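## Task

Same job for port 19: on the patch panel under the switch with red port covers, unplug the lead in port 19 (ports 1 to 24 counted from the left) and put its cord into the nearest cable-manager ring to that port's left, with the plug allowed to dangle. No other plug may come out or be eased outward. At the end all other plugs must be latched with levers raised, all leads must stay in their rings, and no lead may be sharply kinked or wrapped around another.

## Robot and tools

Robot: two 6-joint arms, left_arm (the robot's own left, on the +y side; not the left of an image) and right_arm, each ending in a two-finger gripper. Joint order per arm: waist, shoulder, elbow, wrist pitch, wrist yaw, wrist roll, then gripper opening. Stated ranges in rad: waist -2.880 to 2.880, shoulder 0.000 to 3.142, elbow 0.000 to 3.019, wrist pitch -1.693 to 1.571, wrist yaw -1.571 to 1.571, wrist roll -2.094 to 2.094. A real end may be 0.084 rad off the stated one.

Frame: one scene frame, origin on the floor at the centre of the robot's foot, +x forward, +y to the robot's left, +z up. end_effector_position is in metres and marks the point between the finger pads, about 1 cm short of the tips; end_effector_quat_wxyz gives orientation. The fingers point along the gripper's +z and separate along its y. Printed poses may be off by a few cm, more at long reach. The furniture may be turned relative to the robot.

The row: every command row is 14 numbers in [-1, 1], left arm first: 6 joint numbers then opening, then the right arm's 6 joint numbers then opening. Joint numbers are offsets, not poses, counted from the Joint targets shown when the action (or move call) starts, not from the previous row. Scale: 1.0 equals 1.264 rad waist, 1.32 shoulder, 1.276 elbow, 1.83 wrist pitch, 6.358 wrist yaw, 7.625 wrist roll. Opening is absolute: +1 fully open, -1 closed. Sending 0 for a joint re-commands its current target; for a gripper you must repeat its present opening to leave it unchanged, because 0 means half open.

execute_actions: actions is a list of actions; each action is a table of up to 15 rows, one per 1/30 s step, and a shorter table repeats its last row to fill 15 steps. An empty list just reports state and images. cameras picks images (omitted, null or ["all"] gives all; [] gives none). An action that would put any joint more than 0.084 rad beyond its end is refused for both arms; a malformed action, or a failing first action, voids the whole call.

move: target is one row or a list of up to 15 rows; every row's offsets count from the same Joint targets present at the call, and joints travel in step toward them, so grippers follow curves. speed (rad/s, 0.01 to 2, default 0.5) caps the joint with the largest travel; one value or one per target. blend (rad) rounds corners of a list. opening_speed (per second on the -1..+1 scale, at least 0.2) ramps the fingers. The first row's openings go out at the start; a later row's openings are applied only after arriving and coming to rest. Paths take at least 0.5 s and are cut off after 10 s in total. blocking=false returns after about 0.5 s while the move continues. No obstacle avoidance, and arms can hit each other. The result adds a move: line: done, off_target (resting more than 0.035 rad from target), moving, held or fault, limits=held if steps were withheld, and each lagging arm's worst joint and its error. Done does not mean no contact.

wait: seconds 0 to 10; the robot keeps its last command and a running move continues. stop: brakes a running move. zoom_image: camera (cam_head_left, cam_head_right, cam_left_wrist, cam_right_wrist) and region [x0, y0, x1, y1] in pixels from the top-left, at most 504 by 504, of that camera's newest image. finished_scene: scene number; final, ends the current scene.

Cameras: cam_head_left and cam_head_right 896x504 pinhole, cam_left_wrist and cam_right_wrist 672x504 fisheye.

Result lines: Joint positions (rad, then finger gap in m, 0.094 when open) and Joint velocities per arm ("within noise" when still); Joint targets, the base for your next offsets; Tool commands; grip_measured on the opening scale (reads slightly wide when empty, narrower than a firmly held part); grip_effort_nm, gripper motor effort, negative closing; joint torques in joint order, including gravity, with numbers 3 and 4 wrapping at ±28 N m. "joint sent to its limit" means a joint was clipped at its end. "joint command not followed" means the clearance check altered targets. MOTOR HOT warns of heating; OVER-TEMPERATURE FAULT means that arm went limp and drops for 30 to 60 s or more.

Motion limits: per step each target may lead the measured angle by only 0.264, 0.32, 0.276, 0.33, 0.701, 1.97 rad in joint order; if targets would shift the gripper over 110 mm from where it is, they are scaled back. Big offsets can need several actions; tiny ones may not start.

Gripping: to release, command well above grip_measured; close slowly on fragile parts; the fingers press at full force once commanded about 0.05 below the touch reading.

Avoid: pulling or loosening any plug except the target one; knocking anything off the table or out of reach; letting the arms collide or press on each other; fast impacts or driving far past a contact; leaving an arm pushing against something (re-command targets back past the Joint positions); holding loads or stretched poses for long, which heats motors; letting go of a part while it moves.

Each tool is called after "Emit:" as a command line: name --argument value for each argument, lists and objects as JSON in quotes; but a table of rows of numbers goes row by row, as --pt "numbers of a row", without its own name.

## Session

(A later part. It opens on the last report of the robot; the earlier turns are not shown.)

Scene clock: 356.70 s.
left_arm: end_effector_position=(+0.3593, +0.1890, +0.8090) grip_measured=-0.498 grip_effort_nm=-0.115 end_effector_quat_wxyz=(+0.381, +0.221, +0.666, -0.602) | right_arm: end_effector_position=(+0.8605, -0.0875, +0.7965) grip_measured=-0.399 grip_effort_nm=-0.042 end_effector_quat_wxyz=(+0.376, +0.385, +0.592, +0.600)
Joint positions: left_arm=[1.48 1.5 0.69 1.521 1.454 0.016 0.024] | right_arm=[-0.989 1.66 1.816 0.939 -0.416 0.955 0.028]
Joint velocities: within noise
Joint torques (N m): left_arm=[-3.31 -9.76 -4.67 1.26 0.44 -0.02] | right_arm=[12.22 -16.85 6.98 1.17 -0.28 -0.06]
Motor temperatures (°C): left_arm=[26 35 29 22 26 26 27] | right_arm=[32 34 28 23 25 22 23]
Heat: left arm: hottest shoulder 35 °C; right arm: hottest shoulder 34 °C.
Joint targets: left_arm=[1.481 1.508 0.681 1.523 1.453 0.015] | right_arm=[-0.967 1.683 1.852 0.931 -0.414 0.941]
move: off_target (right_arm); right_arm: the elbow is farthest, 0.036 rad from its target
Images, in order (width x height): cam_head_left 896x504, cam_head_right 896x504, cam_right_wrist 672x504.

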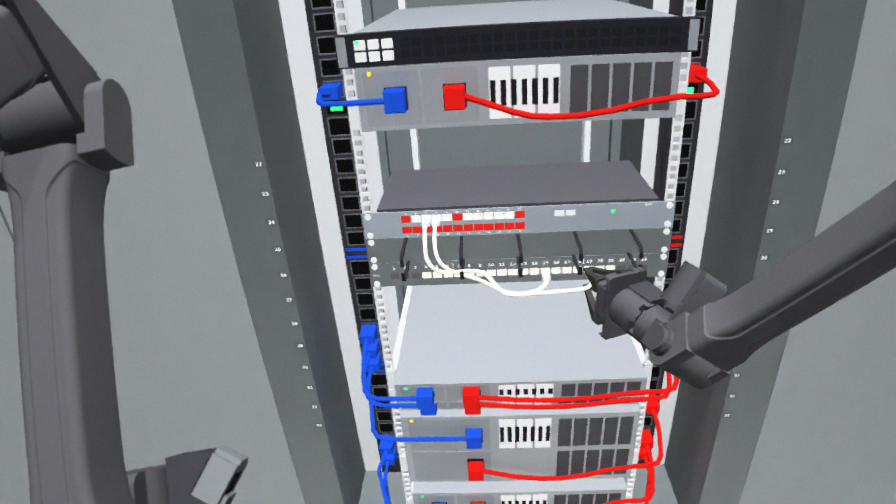

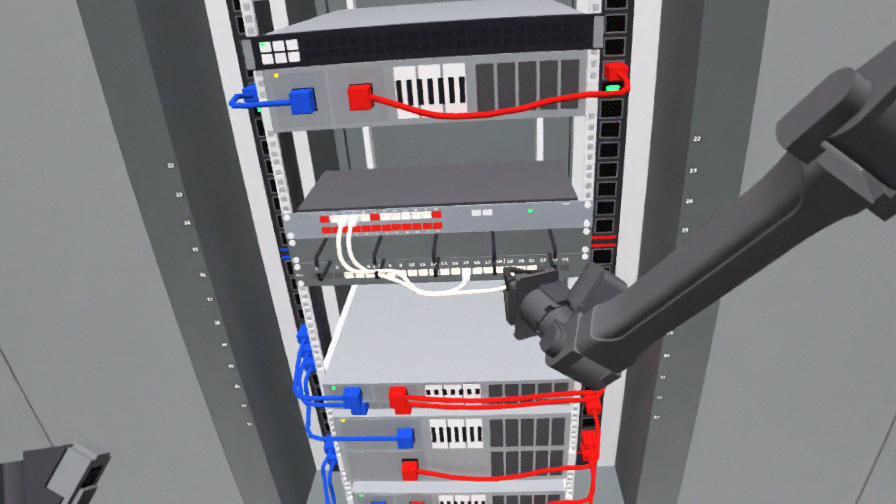

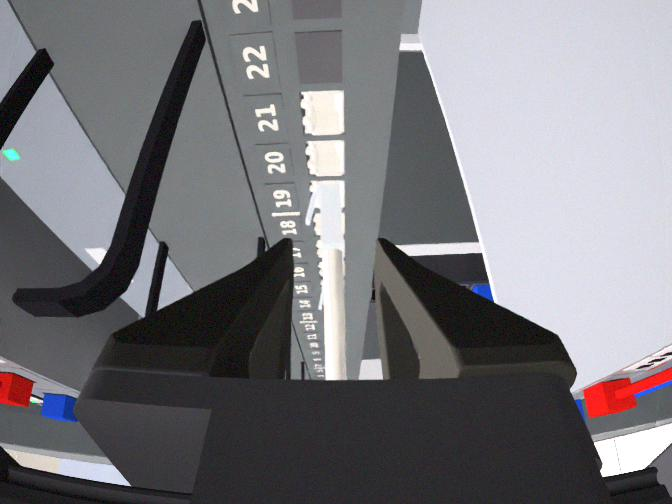

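Emit:
move --target '[0,0,0,0,0,0,-0.5,0,0.001,0.007,-0.0055,0,0,-0.4]' --speed 0.08 --cameras '["cam_head_right","cam_head_left","cam_right_wrist"]'

Emit:
zoom_image --camera "cam_right_wrist" --region '[260, 150, 410, 300]'

Scene clock: 372.53 s.
left_arm: end_effector_position=(+0.3593, +0.1890, +0.8090) grip_measured=-0.498 grip_effort_nm=-0.115 end_effector_quat_wxyz=(+0.381, +0.221, +0.666, -0.602) | right_arm: end_effector_position=(+0.8651, -0.0890, +0.7983) grip_measured=-0.399 grip_effort_nm=-0.046 end_effector_quat_wxyz=(+0.378, +0.384, +0.591, +0.601)
Joint positions: left_arm=[1.48 1.5 0.69 1.521 1.454 0.016 0.024] | right_arm=[-0.989 1.661 1.83 0.93 -0.416 0.955 0.028]
Joint velocities: within noise
Joint torques (N m): left_arm=[-3.43 -9.88 -4.68 1.29 0.44 -0.01] | right_arm=[12.04 -16.91 6.69 1.05 -0.29 -0.05]
Motor temperatures (°C): left_arm=[26 35 29 22 26 26 27] | right_arm=[32 36 28 23 25 22 23]
Heat: left arm: hottest shoulder 35 °C; right arm: hottest shoulder 36 °C.
Joint targets: left_arm=[1.481 1.508 0.681 1.523 1.453 0.015] | right_arm=[-0.967 1.684 1.861 0.921 -0.414 0.941]
move: done
Images, in order (width x height): cam_head_left 896x504, cam_head_right 896x504, cam_right_wrist 672x504.

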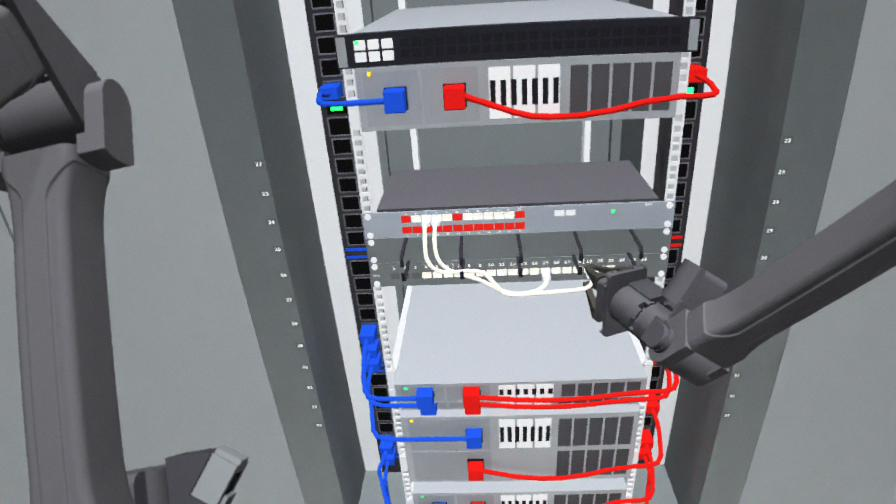

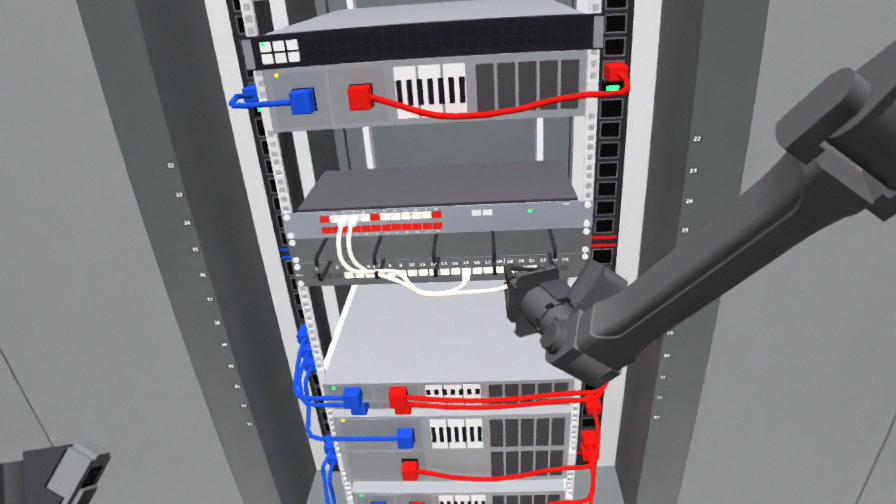

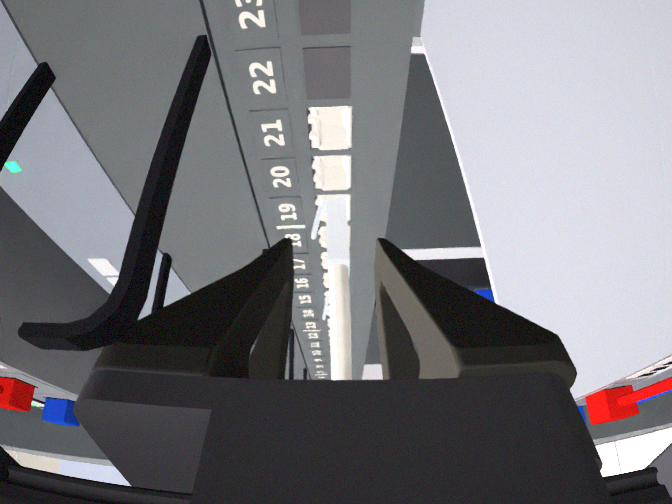

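Scaled by 3.360 from the camera's 672x504 image, which has a finer 960x720 frame.

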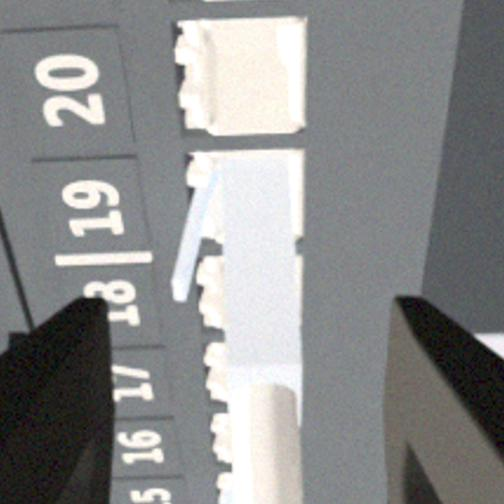

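Emit:
move --target '[0,0,0,0,0,0,-0.5,0,0,0,0,0,0,-1]' --opening_speed 0.4 --cameras '["cam_head_right","cam_head_left","cam_right_wrist"]'

Emit:
zoom_image --camera "cam_right_wrist" --region '[260, 150, 410, 300]'

Emit:
zoom_image --camera "cam_head_left" --region '[560, 245, 620, 305]'

Scene clock: 386.00 s.
left_arm: end_effector_position=(+0.3593, +0.1890, +0.8090) grip_measured=-0.498 grip_effort_nm=-0.115 end_effector_quat_wxyz=(+0.381, +0.221, +0.666, -0.602) | right_arm: end_effector_position=(+0.8649, -0.0888, +0.7972) grip_measured=-0.873 grip_effort_nm=-0.979 end_effector_quat_wxyz=(+0.379, +0.384, +0.593, +0.598)
Joint positions: left_arm=[1.48 1.5 0.69 1.521 1.454 0.016 0.024] | right_arm=[-0.989 1.662 1.83 0.929 -0.414 0.948 0.006]
Joint velocities: within noise
Joint torques (N m): left_arm=[-3.37 -9.82 -4.7 1.28 0.43 -0.02] | right_arm=[12.22 -16.79 6.64 1.11 -0.37 0.01]
Motor temperatures (°C): left_arm=[26 35 29 22 27 26 27] | right_arm=[32 37 29 23 25 22 23]
Heat: left arm: hottest shoulder 35 °C; right arm: hottest shoulder 37 °C.
Joint targets: left_arm=[1.481 1.508 0.681 1.523 1.453 0.015] | right_arm=[-0.967 1.684 1.861 0.921 -0.414 0.941]
move: done
Images, in order (width x height): cam_head_left 896x504, cam_head_right 896x504, cam_right_wrist 672x504.

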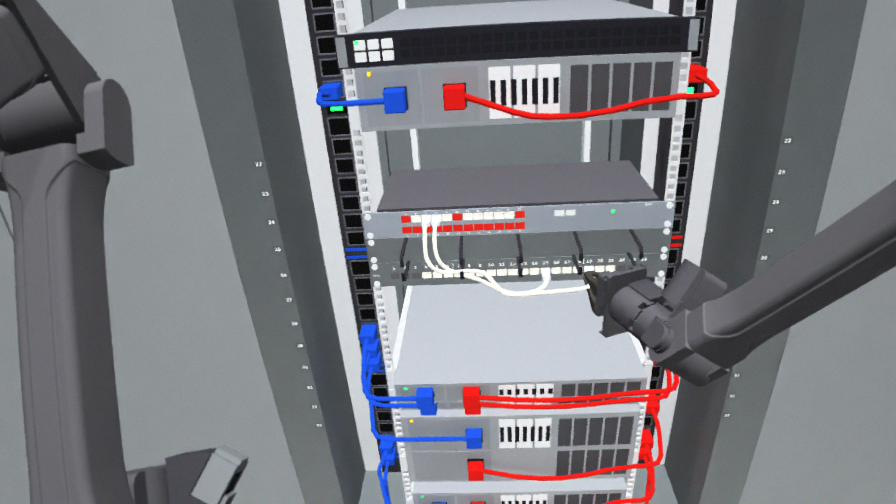

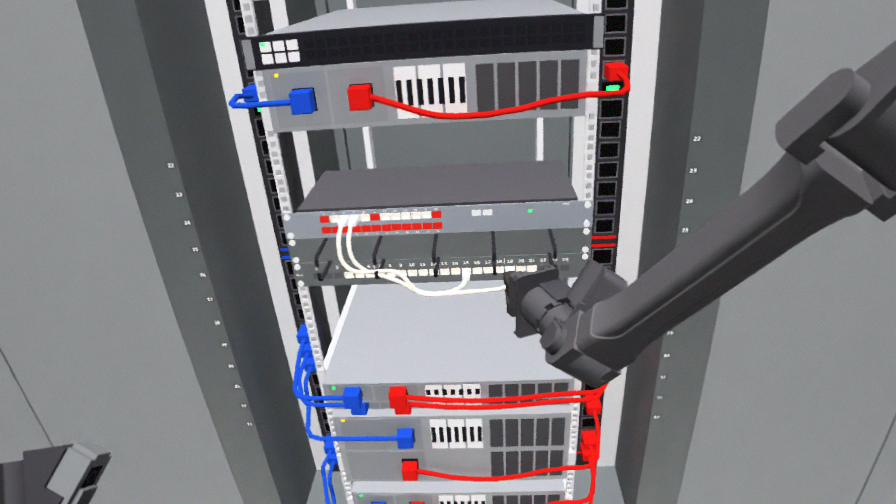

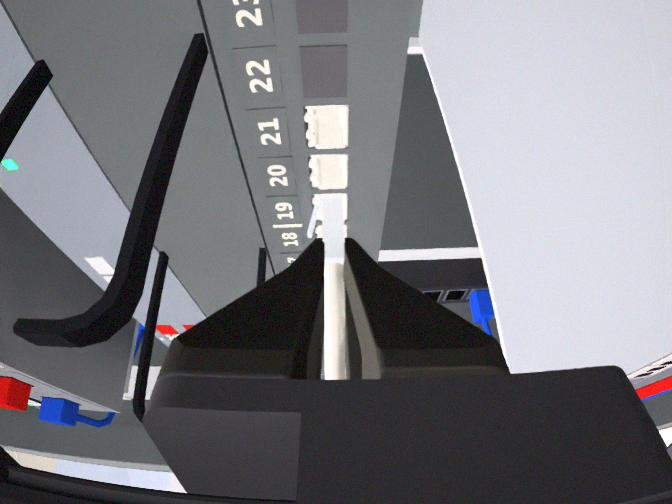

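Scaled by 3.360 from the camera's 672x504 image, which has a finer 960x720 frame.

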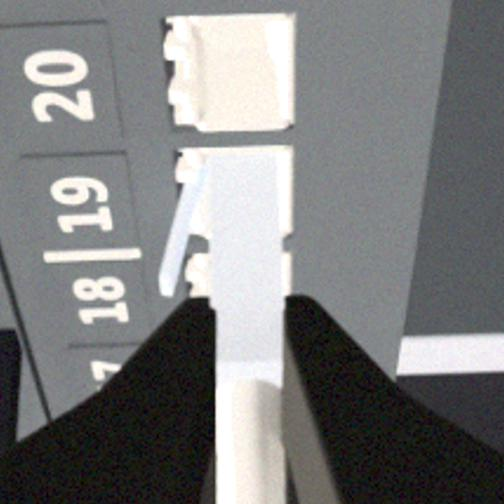

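Scaled by 8.400 from the camera's 896x504 image, which has a finer 1280x720 frame.

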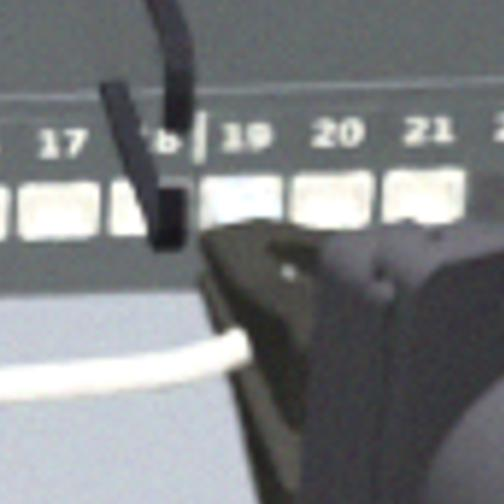

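Emit:
move --target '[0,0,0,0,0,0,-0.5,0,0,0,0,0,0,-0.4]' --opening_speed 0.5 --cameras '[]'

Emit:
move --target '[0,0,0,0,0,0,-0.5,0.005,0.0055,0.0195,-0.0095,0.0,0,-0.4]' --speed 0.08 --cameras '["cam_head_right","cam_head_left","cam_right_wrist"]'

Emit:
zoom_image --camera "cam_right_wrist" --region '[260, 150, 410, 300]'

Emit:
zoom_image --camera "cam_head_left" --region '[560, 245, 620, 305]'

Emit:
zoom_image --camera "cam_head_right" --region '[480, 245, 540, 305]'

Scene clock: 410.43 s.
left_arm: end_effector_position=(+0.3593, +0.1890, +0.8090) grip_measured=-0.498 grip_effort_nm=-0.110 end_effector_quat_wxyz=(+0.381, +0.221, +0.666, -0.602) | right_arm: end_effector_position=(+0.8649, -0.0888, +0.7972) grip_measured=-0.402 grip_effort_nm=0.115 end_effector_quat_wxyz=(+0.379, +0.384, +0.593, +0.598)
Joint positions: left_arm=[1.48 1.5 0.69 1.521 1.454 0.016 0.024] | right_arm=[-0.989 1.662 1.83 0.929 -0.414 0.948 0.028]
Joint velocities: within noise
Joint torques (N m): left_arm=[-3.37 -9.93 -4.67 1.28 0.45 -0.03] | right_arm=[11.93 -16.79 6.78 1.13 -0.37 0.04]
Motor temperatures (°C): left_arm=[26 35 29 22 27 26 27] | right_arm=[32 36 29 23 25 21 24]
Heat: left arm: hottest shoulder 35 °C; right arm: hottest shoulder 36 °C.
Joint targets: left_arm=[1.481 1.508 0.681 1.523 1.453 0.015] | right_arm=[-0.968 1.684 1.861 0.921 -0.414 0.942]
move: done
No camera images: "cameras" was empty.

Scene clock: 411.27 s.
left_arm: end_effector_position=(+0.3593, +0.1890, +0.8090) grip_measured=-0.498 grip_effort_nm=-0.110 end_effector_quat_wxyz=(+0.381, +0.221, +0.666, -0.602) | right_arm: end_effector_position=(+0.8721, -0.0876, +0.8015) grip_measured=-0.401 grip_effort_nm=0.110 end_effector_quat_wxyz=(+0.380, +0.384, +0.590, +0.601)
Joint positions: left_arm=[1.48 1.5 0.69 1.521 1.454 0.016 0.024] | right_arm=[-0.983 1.666 1.854 0.913 -0.414 0.948 0.028]
Joint velocities: within noise
Joint torques (N m): left_arm=[-3.31 -9.88 -4.64 1.26 0.46 -0.01] | right_arm=[12.34 -17.03 6.84 1.1 -0.4 0.03]
Motor temperatures (°C): left_arm=[26 35 29 22 27 26 27] | right_arm=[32 36 29 23 25 21 24]
Heat: left arm: hottest shoulder 35 °C; right arm: hottest shoulder 36 °C.
Joint targets: left_arm=[1.481 1.508 0.681 1.523 1.453 0.015] | right_arm=[-0.961 1.691 1.886 0.903 -0.414 0.942]
move: done
Images, in order (width x height): cam_head_left 896x504, cam_head_right 896x504, cam_right_wrist 672x504.

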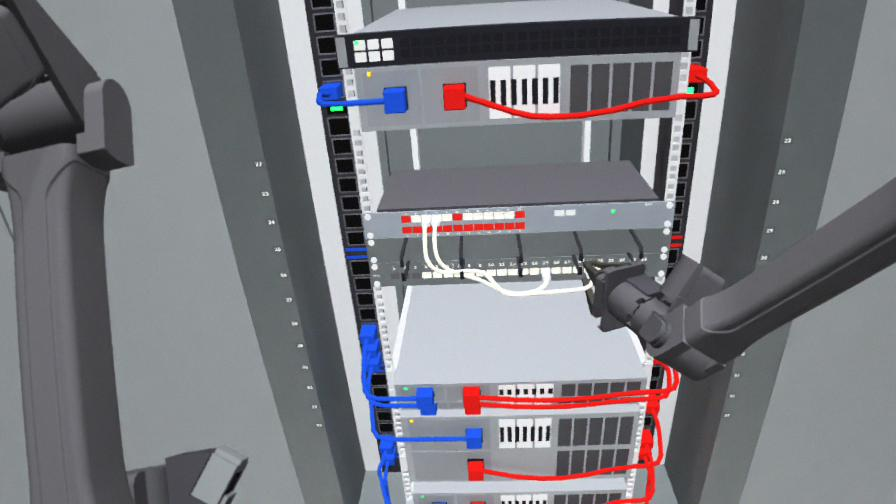

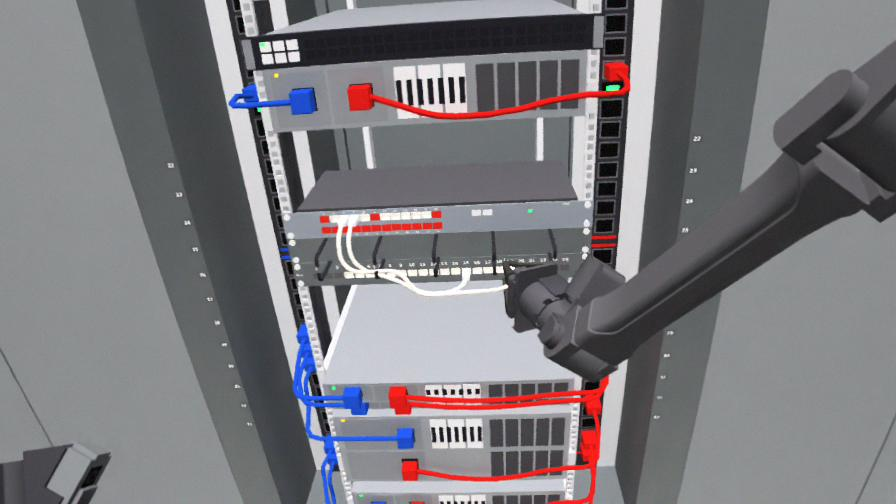

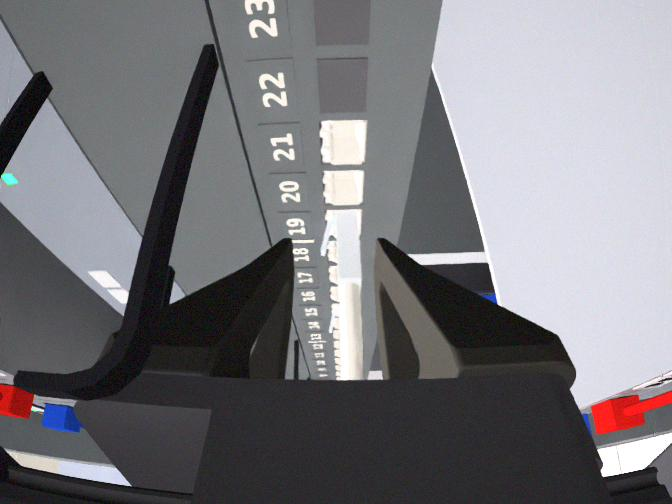

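Scaled by 3.360 from the camera's 672x504 image, which has a finer 960x720 frame.

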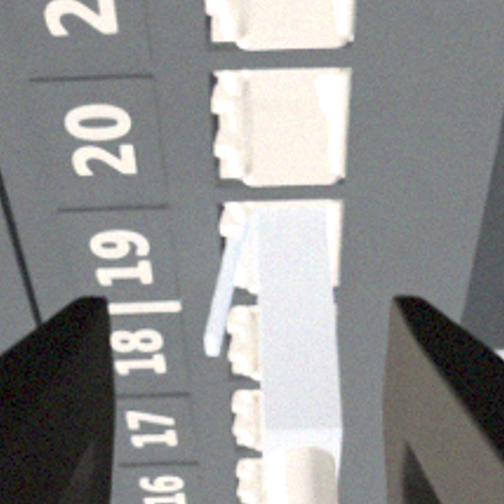

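Scaled by 8.400 from the camera's 896x504 image, which has a finer 1280x720 frame.

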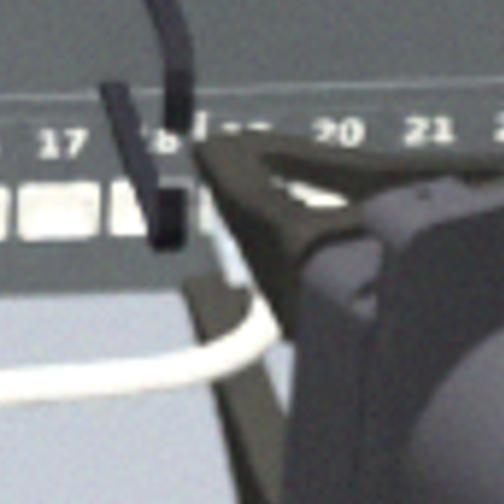

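Scaled by 8.400 from the camera's 896x504 image, which has a finer 1280x720 frame.

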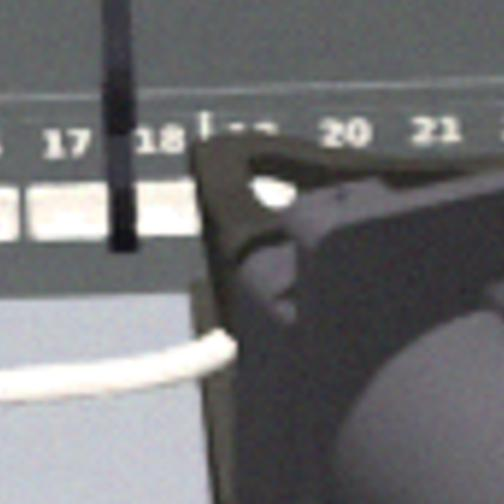

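Emit:
move --target '[0,0,0,0,0,0,-0.5,-0.002,0.0065,0.003,0.0015,0.0,0,-0.4]' --speed 0.08 --cameras '["cam_head_left","cam_right_wrist"]'

Emit:
zoom_image --camera "cam_right_wrist" --region '[260, 150, 410, 300]'

Scene clock: 424.27 s.
left_arm: end_effector_position=(+0.3593, +0.1890, +0.8090) grip_measured=-0.498 grip_effort_nm=-0.115 end_effector_quat_wxyz=(+0.381, +0.221, +0.666, -0.602) | right_arm: end_effector_position=(+0.8669, -0.0823, +0.7938) grip_measured=-0.401 grip_effort_nm=0.110 end_effector_quat_wxyz=(+0.374, +0.385, +0.593, +0.600)
Joint positions: left_arm=[1.48 1.5 0.69 1.521 1.454 0.016 0.024] | right_arm=[-0.983 1.678 1.854 0.913 -0.414 0.948 0.028]
Joint velocities: within noise
Joint torques (N m): left_arm=[-3.31 -9.99 -4.68 1.28 0.45 -0.01] | right_arm=[12.28 -16.97 7.13 1.25 -0.38 0.04]
Motor temperatures (°C): left_arm=[26 35 29 22 27 26 27] | right_arm=[32 35 30 23 25 21 24]
Heat: left arm: hottest shoulder 35 °C; right arm: hottest shoulder 35 °C.
Joint targets: left_arm=[1.481 1.508 0.681 1.523 1.453 0.015] | right_arm=[-0.964 1.700 1.890 0.906 -0.414 0.942]
move: off_target (right_arm); right_arm: the elbow is farthest, 0.036 rad from its target
Images, in order (width x height): cam_head_left 896x504, cam_right_wrist 672x504.

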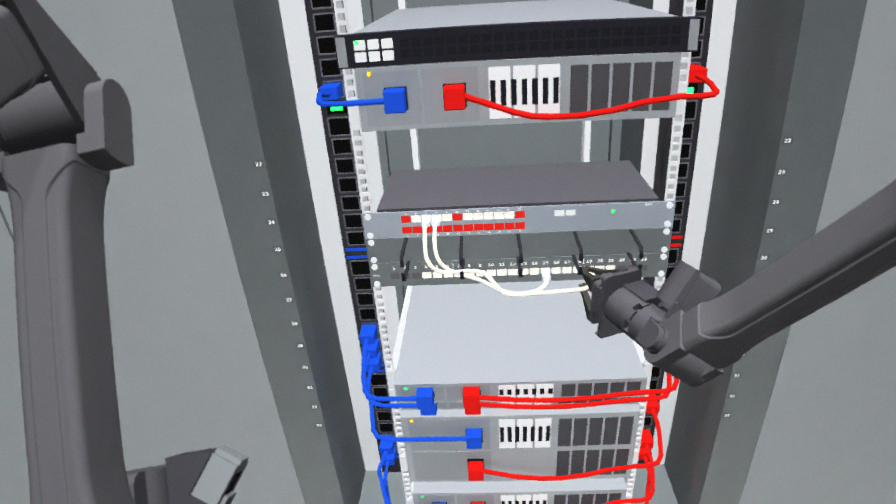

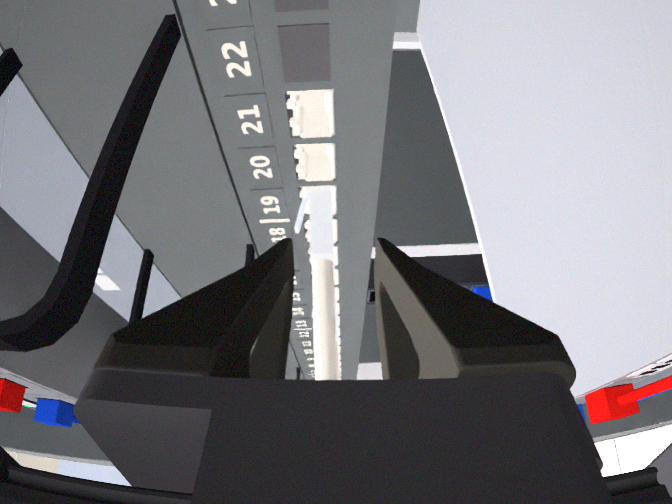

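Scaled by 3.360 from the camera's 672x504 image, which has a finer 960x720 frame.

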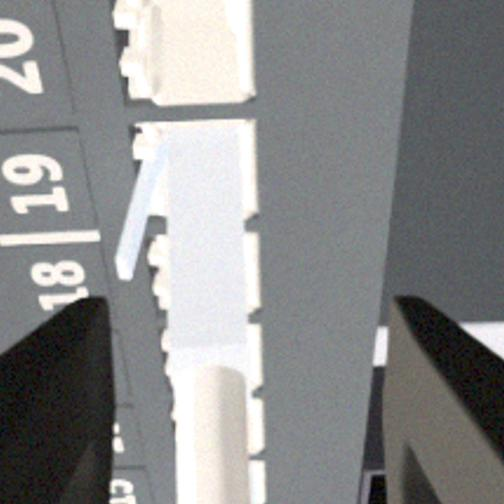

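Emit:
move --target '[0,0,0,0,0,0,-0.5,0,-0.041,0.002,-0.009,0.0,0,-0.4]' --speed 0.08 --cameras '["cam_right_wrist"]'

Emit:
zoom_image --camera "cam_right_wrist" --region '[260, 150, 410, 300]'

Scene clock: 437.87 s.
left_arm: end_effector_position=(+0.3593, +0.1890, +0.8090) grip_measured=-0.498 grip_effort_nm=-0.115 end_effector_quat_wxyz=(+0.381, +0.221, +0.666, -0.602) | right_arm: end_effector_position=(+0.8701, -0.0837, +0.7957) grip_measured=-0.401 grip_effort_nm=0.105 end_effector_quat_wxyz=(+0.373, +0.385, +0.594, +0.600)
Joint positions: left_arm=[1.48 1.5 0.69 1.521 1.454 0.016 0.024] | right_arm=[-0.983 1.673 1.858 0.899 -0.414 0.948 0.028]
Joint velocities: within noise
Joint torques (N m): left_arm=[-3.31 -9.99 -4.66 1.26 0.44 -0.01] | right_arm=[12.16 -21.19 7.02 0.99 -0.38 0.04]
Motor temperatures (°C): left_arm=[26 35 29 22 27 26 27] | right_arm=[32 35 30 23 25 21 24]
Heat: left arm: hottest shoulder 35 °C; right arm: hottest shoulder 35 °C.
Joint targets: left_arm=[1.481 1.508 0.681 1.523 1.453 0.015] | right_arm=[-0.964 1.646 1.892 0.890 -0.414 0.942]
move: done
Images, in order (width x height): cam_right_wrist 672x504.

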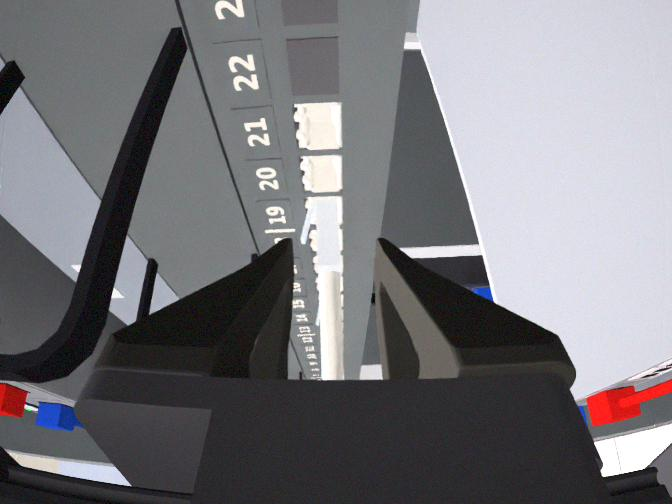

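Scaled by 3.360 from the camera's 672x504 image, which has a finer 960x720 frame.

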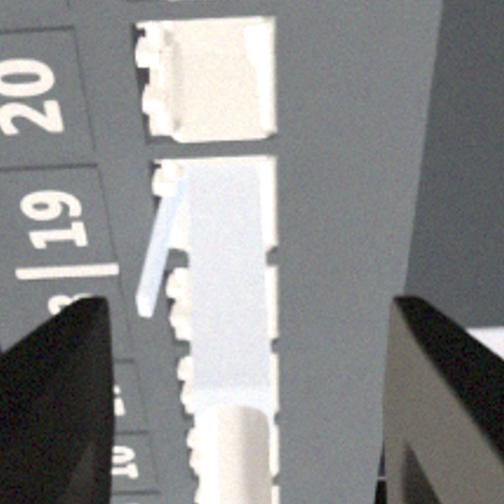

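Emit:
move --target '[0,0,0,0,0,0,-0.5,0,-0.0065,0.0,0,0.0,0,-0.4]' --speed 0.08 --cameras '["cam_right_wrist","cam_head_left"]'

Emit:
zoom_image --camera "cam_right_wrist" --region '[260, 150, 410, 300]'

Emit:
zoom_image --camera "cam_head_left" --region '[560, 245, 620, 305]'

Scene clock: 453.60 s.
left_arm: end_effector_position=(+0.3593, +0.1890, +0.8090) grip_measured=-0.498 grip_effort_nm=-0.115 end_effector_quat_wxyz=(+0.381, +0.221, +0.666, -0.602) | right_arm: end_effector_position=(+0.8741, -0.0879, +0.8017) grip_measured=-0.401 grip_effort_nm=0.105 end_effector_quat_wxyz=(+0.377, +0.384, +0.592, +0.600)
Joint positions: left_arm=[1.48 1.5 0.69 1.521 1.454 0.016 0.024] | right_arm=[-0.983 1.663 1.858 0.899 -0.414 0.948 0.028]
Joint velocities: within noise
Joint torques (N m): left_arm=[-3.49 -9.7 -4.66 1.24 0.44 0] | right_arm=[12.22 -21.36 7.16 1.09 -0.38 0.03]
Motor temperatures (°C): left_arm=[26 34 29 22 27 26 27] | right_arm=[32 35 30 23 25 21 23]
Heat: left arm: hottest shoulder 34 °C; right arm: hottest shoulder 35 °C.
Joint targets: left_arm=[1.481 1.508 0.681 1.523 1.453 0.015] | right_arm=[-0.964 1.637 1.892 0.890 -0.414 0.942]
move: done
Images, in order (width x height): cam_head_left 896x504, cam_right_wrist 672x504.

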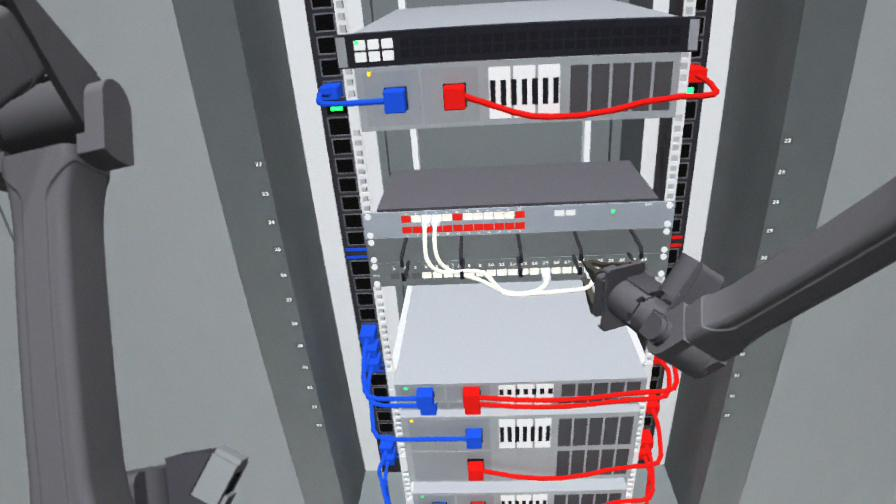

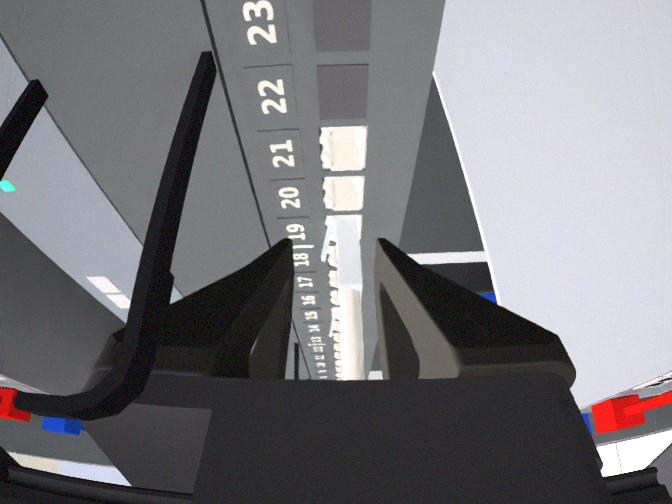

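Scaled by 3.360 from the camera's 672x504 image, which has a finer 960x720 frame.

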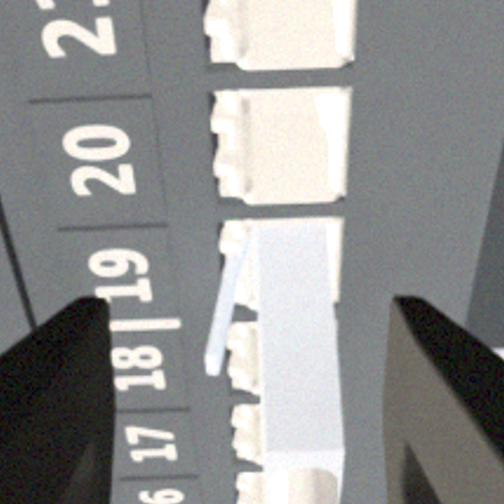

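Scaled by 8.400 from the camera's 896x504 image, which has a finer 1280x720 frame.

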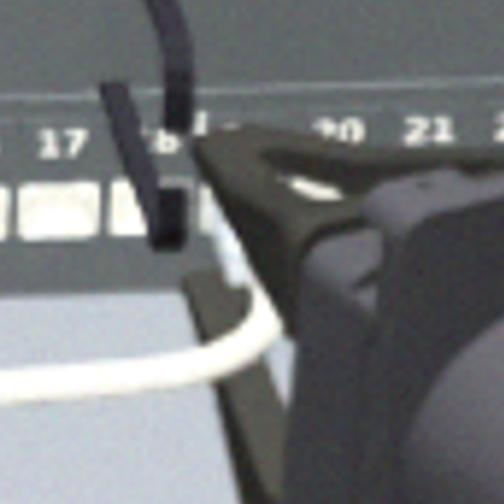

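Emit:
move --target '[0,0,0,0,0,0,-0.5,0,0,0,-0.0095,0.0,0,-0.4]' --speed 0.08 --cameras '["cam_right_wrist","cam_head_left"]'

Emit:
zoom_image --camera "cam_right_wrist" --region '[260, 150, 410, 300]'

Scene clock: 472.17 s.
left_arm: end_effector_position=(+0.3593, +0.1890, +0.8090) grip_measured=-0.498 grip_effort_nm=-0.115 end_effector_quat_wxyz=(+0.381, +0.221, +0.666, -0.602) | right_arm: end_effector_position=(+0.8731, -0.0857, +0.7985) grip_measured=-0.401 grip_effort_nm=0.105 end_effector_quat_wxyz=(+0.369, +0.386, +0.596, +0.600)
Joint positions: left_arm=[1.48 1.5 0.69 1.521 1.454 0.016 0.024] | right_arm=[-0.983 1.663 1.858 0.882 -0.414 0.948 0.028]
Joint velocities: within noise
Joint torques (N m): left_arm=[-3.49 -9.99 -4.68 1.32 0.44 -0.02] | right_arm=[12.16 -21.07 7.09 0.94 -0.38 0.03]
Motor temperatures (°C): left_arm=[26 34 29 22 27 26 27] | right_arm=[32 35 30 23 25 21 23]
Heat: left arm: hottest shoulder 34 °C; right arm: hottest shoulder 35 °C.
Joint targets: left_arm=[1.481 1.508 0.681 1.523 1.453 0.015] | right_arm=[-0.964 1.637 1.892 0.872 -0.414 0.942]
move: done
Images, in order (width x height): cam_head_left 896x504, cam_right_wrist 672x504.

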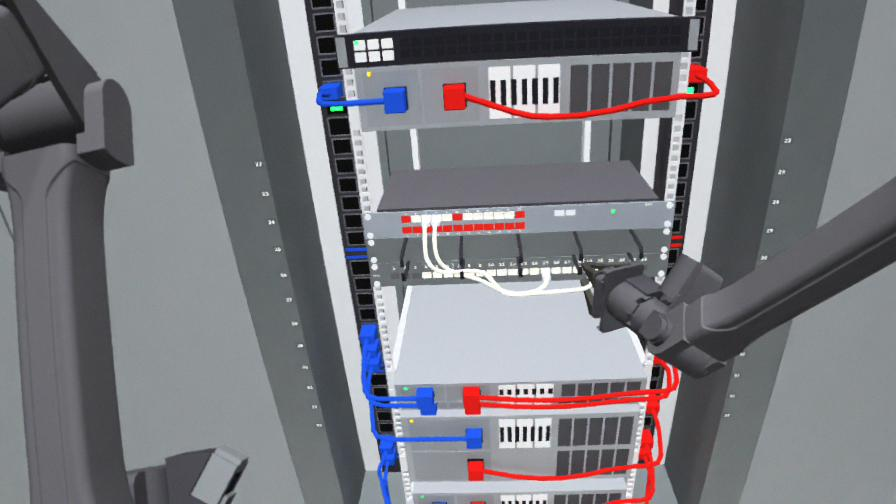

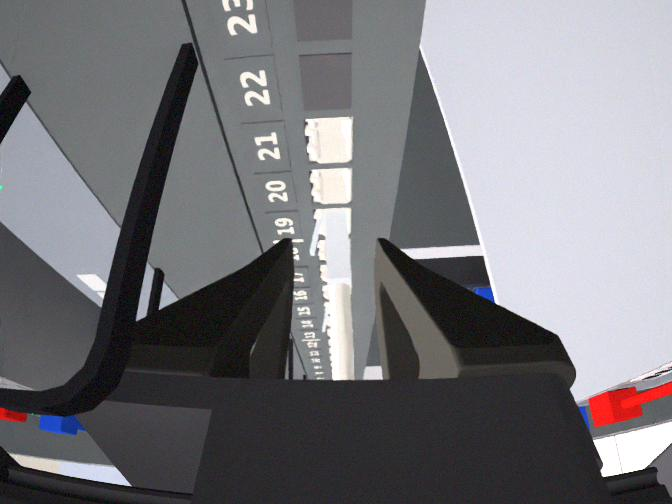

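Scaled by 3.360 from the camera's 672x504 image, which has a finer 960x720 frame.

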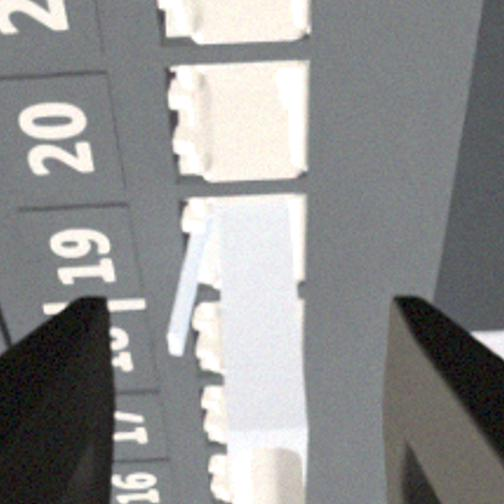

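Emit:
move --target '[0,0,0,0,0,0,-0.5,0,0,0,0,0,0,-1]' --opening_speed 0.4 --cameras '["cam_right_wrist"]'

Emit:
zoom_image --camera "cam_right_wrist" --region '[260, 150, 410, 300]'

Scene clock: 479.83 s.
left_arm: end_effector_position=(+0.3593, +0.1890, +0.8090) grip_measured=-0.498 grip_effort_nm=-0.115 end_effector_quat_wxyz=(+0.381, +0.221, +0.666, -0.602) | right_arm: end_effector_position=(+0.8731, -0.0857, +0.7983) grip_measured=-0.862 grip_effort_nm=-0.989 end_effector_quat_wxyz=(+0.370, +0.385, +0.597, +0.599)
Joint positions: left_arm=[1.48 1.5 0.69 1.521 1.454 0.016 0.024] | right_arm=[-0.983 1.663 1.858 0.88 -0.413 0.943 0.006]
Joint velocities: within noise
Joint torques (N m): left_arm=[-3.31 -9.88 -4.66 1.24 0.45 -0.02] | right_arm=[12.16 -21.3 7.09 1.18 -0.42 0.08]
Motor temperatures (°C): left_arm=[26 34 29 22 27 26 27] | right_arm=[32 35 30 23 25 21 23]
Heat: left arm: hottest shoulder 34 °C; right arm: hottest shoulder 35 °C.
Joint targets: left_arm=[1.481 1.508 0.681 1.523 1.453 0.015] | right_arm=[-0.964 1.637 1.892 0.872 -0.414 0.941]
move: done
Images, in order (width x height): cam_right_wrist 672x504.

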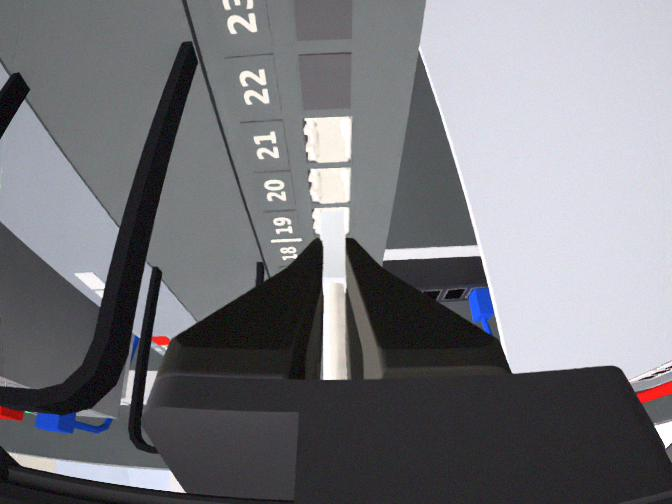

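Scaled by 3.360 from the camera's 672x504 image, which has a finer 960x720 frame.

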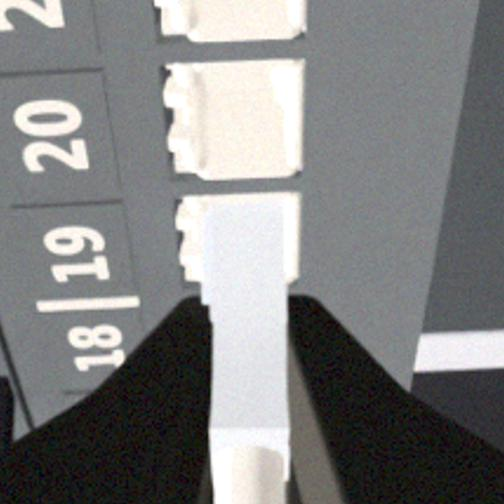

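Emit:
move --target '[0,0,0,0,0,0,-0.5,0,0,-0.0274,0.0066,0,0,-1]' --speed 0.1 --cameras '[]'

Emit:
move --target '[0,0,0,0,0,0,-0.5,-0.002,-0.022,-0.097,0.0495,0,0,-1]' --speed 0.2

Emit:
zoom_image --camera "cam_right_wrist" --region '[230, 120, 430, 320]'

Emit:
zoom_image --camera "cam_head_left" --region '[500, 235, 620, 325]'

Scene clock: 497.70 s.
left_arm: end_effector_position=(+0.3593, +0.1890, +0.8090) grip_measured=-0.498 grip_effort_nm=-0.115 end_effector_quat_wxyz=(+0.381, +0.221, +0.666, -0.602) | right_arm: end_effector_position=(+0.8731, -0.0857, +0.7983) grip_measured=-0.862 grip_effort_nm=-1.004 end_effector_quat_wxyz=(+0.370, +0.385, +0.597, +0.599)
Joint positions: left_arm=[1.48 1.5 0.69 1.521 1.454 0.016 0.024] | right_arm=[-0.983 1.663 1.858 0.88 -0.413 0.943 0.006]
Joint velocities: within noise
Joint torques (N m): left_arm=[-3.37 -9.99 -4.64 1.32 0.44 -0.01] | right_arm=[11.99 -20.95 4.21 1.65 -0.42 0.08]
Motor temperatures (°C): left_arm=[26 34 29 22 27 26 27] | right_arm=[32 35 30 23 25 21 24]
Heat: left arm: hottest shoulder 34 °C; right arm: hottest shoulder 35 °C.
Joint targets: left_arm=[1.481 1.508 0.681 1.523 1.453 0.015] | right_arm=[-0.964 1.637 1.857 0.884 -0.414 0.942]
move: done
No camera images: "cameras" was empty.

Scene clock: 498.63 s.
left_arm: end_effector_position=(+0.3593, +0.1890, +0.8090) grip_measured=-0.498 grip_effort_nm=-0.110 end_effector_quat_wxyz=(+0.381, +0.221, +0.666, -0.602) | right_arm: end_effector_position=(+0.8690, -0.0843, +0.7961) grip_measured=-0.863 grip_effort_nm=-0.999 end_effector_quat_wxyz=(+0.367, +0.399, +0.599, +0.590)
Joint positions: left_arm=[1.48 1.5 0.69 1.521 1.454 0.016 0.024] | right_arm=[-0.974 1.656 1.836 0.883 -0.379 0.943 0.006]
Joint velocities: within noise
Joint torques (N m): left_arm=[-3.37 -9.76 -4.72 1.29 0.45 0] | right_arm=[11.34 -22.59 -4.1 5.19 -1.71 0.09]
Motor temperatures (°C): left_arm=[26 34 29 22 27 26 27] | right_arm=[32 36 30 23 25 21 24]
Heat: left arm: hottest shoulder 34 °C; right arm: hottest shoulder 36 °C.
Joint targets: left_arm=[1.481 1.508 0.681 1.523 1.453 0.015] | right_arm=[-0.966 1.608 1.734 0.975 -0.414 0.942]
move: off_target (right_arm); right_arm: the elbow is farthest, 0.102 rad from its target

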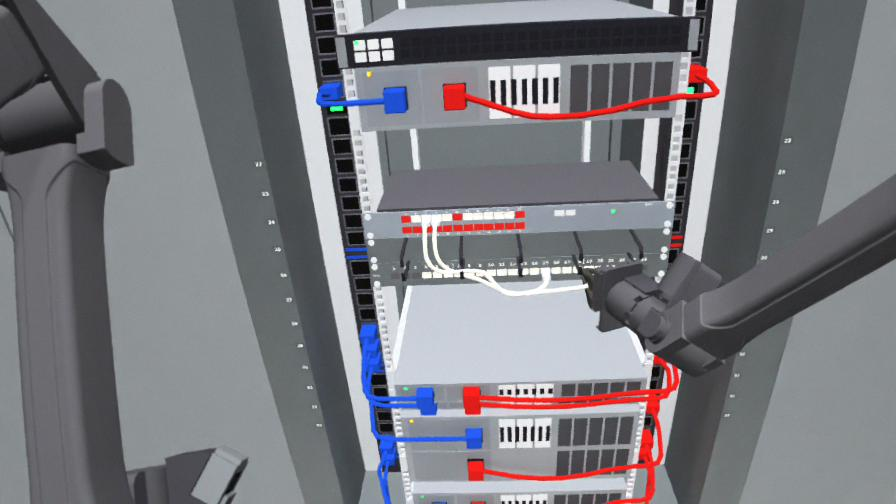

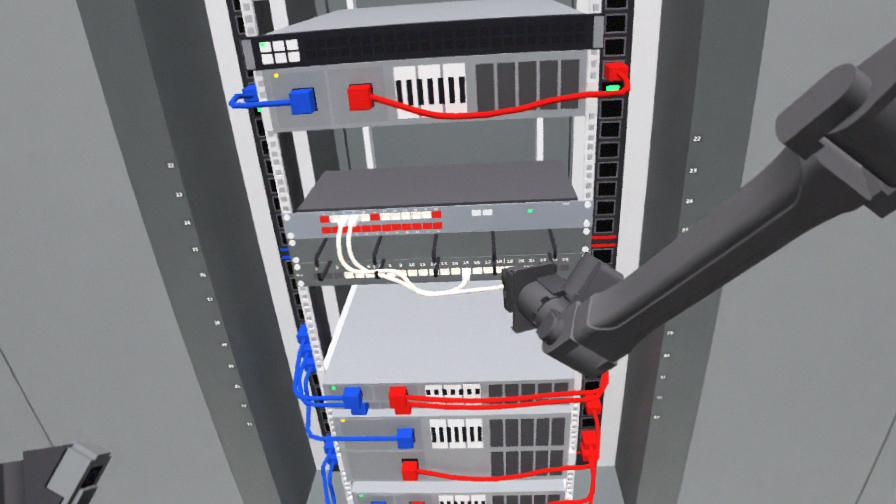

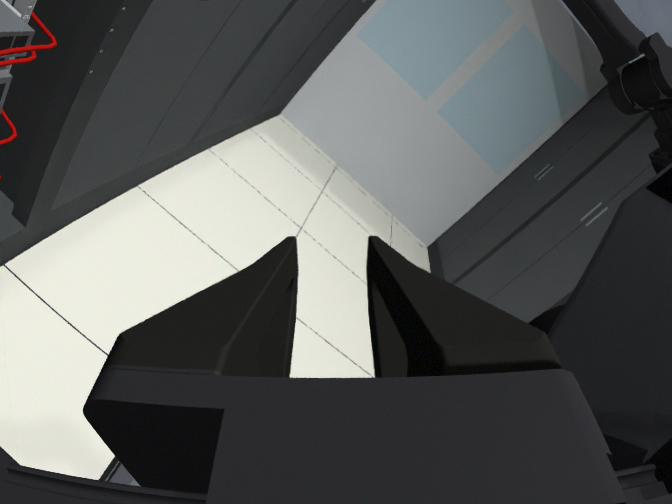

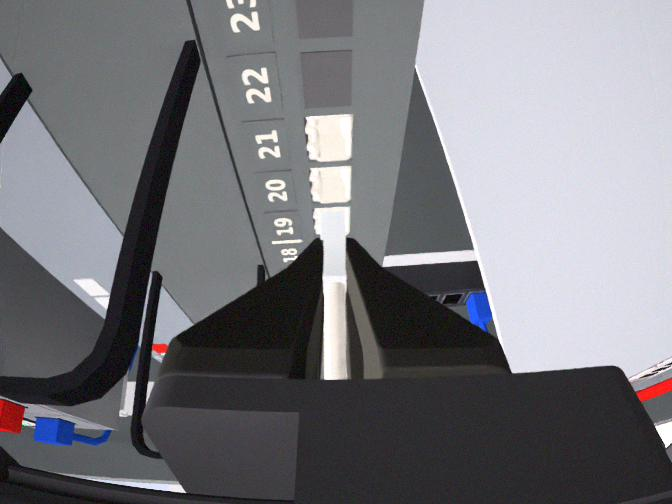

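Scaled by 2.520 from the camera's 672x504 image, which has a finer 960x720 frame.

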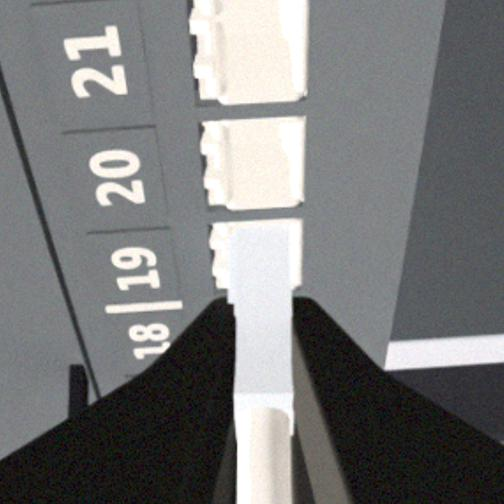

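Scaled by 4.200 from the camera's 896x504 image, which has a finer 1280x720 frame.

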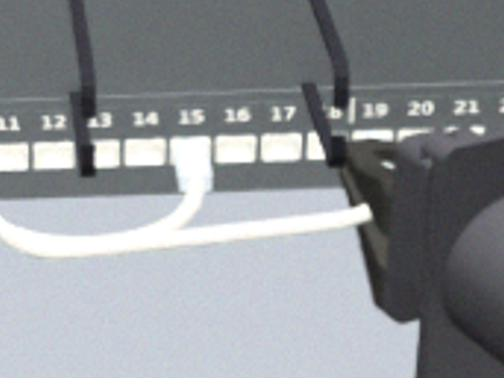

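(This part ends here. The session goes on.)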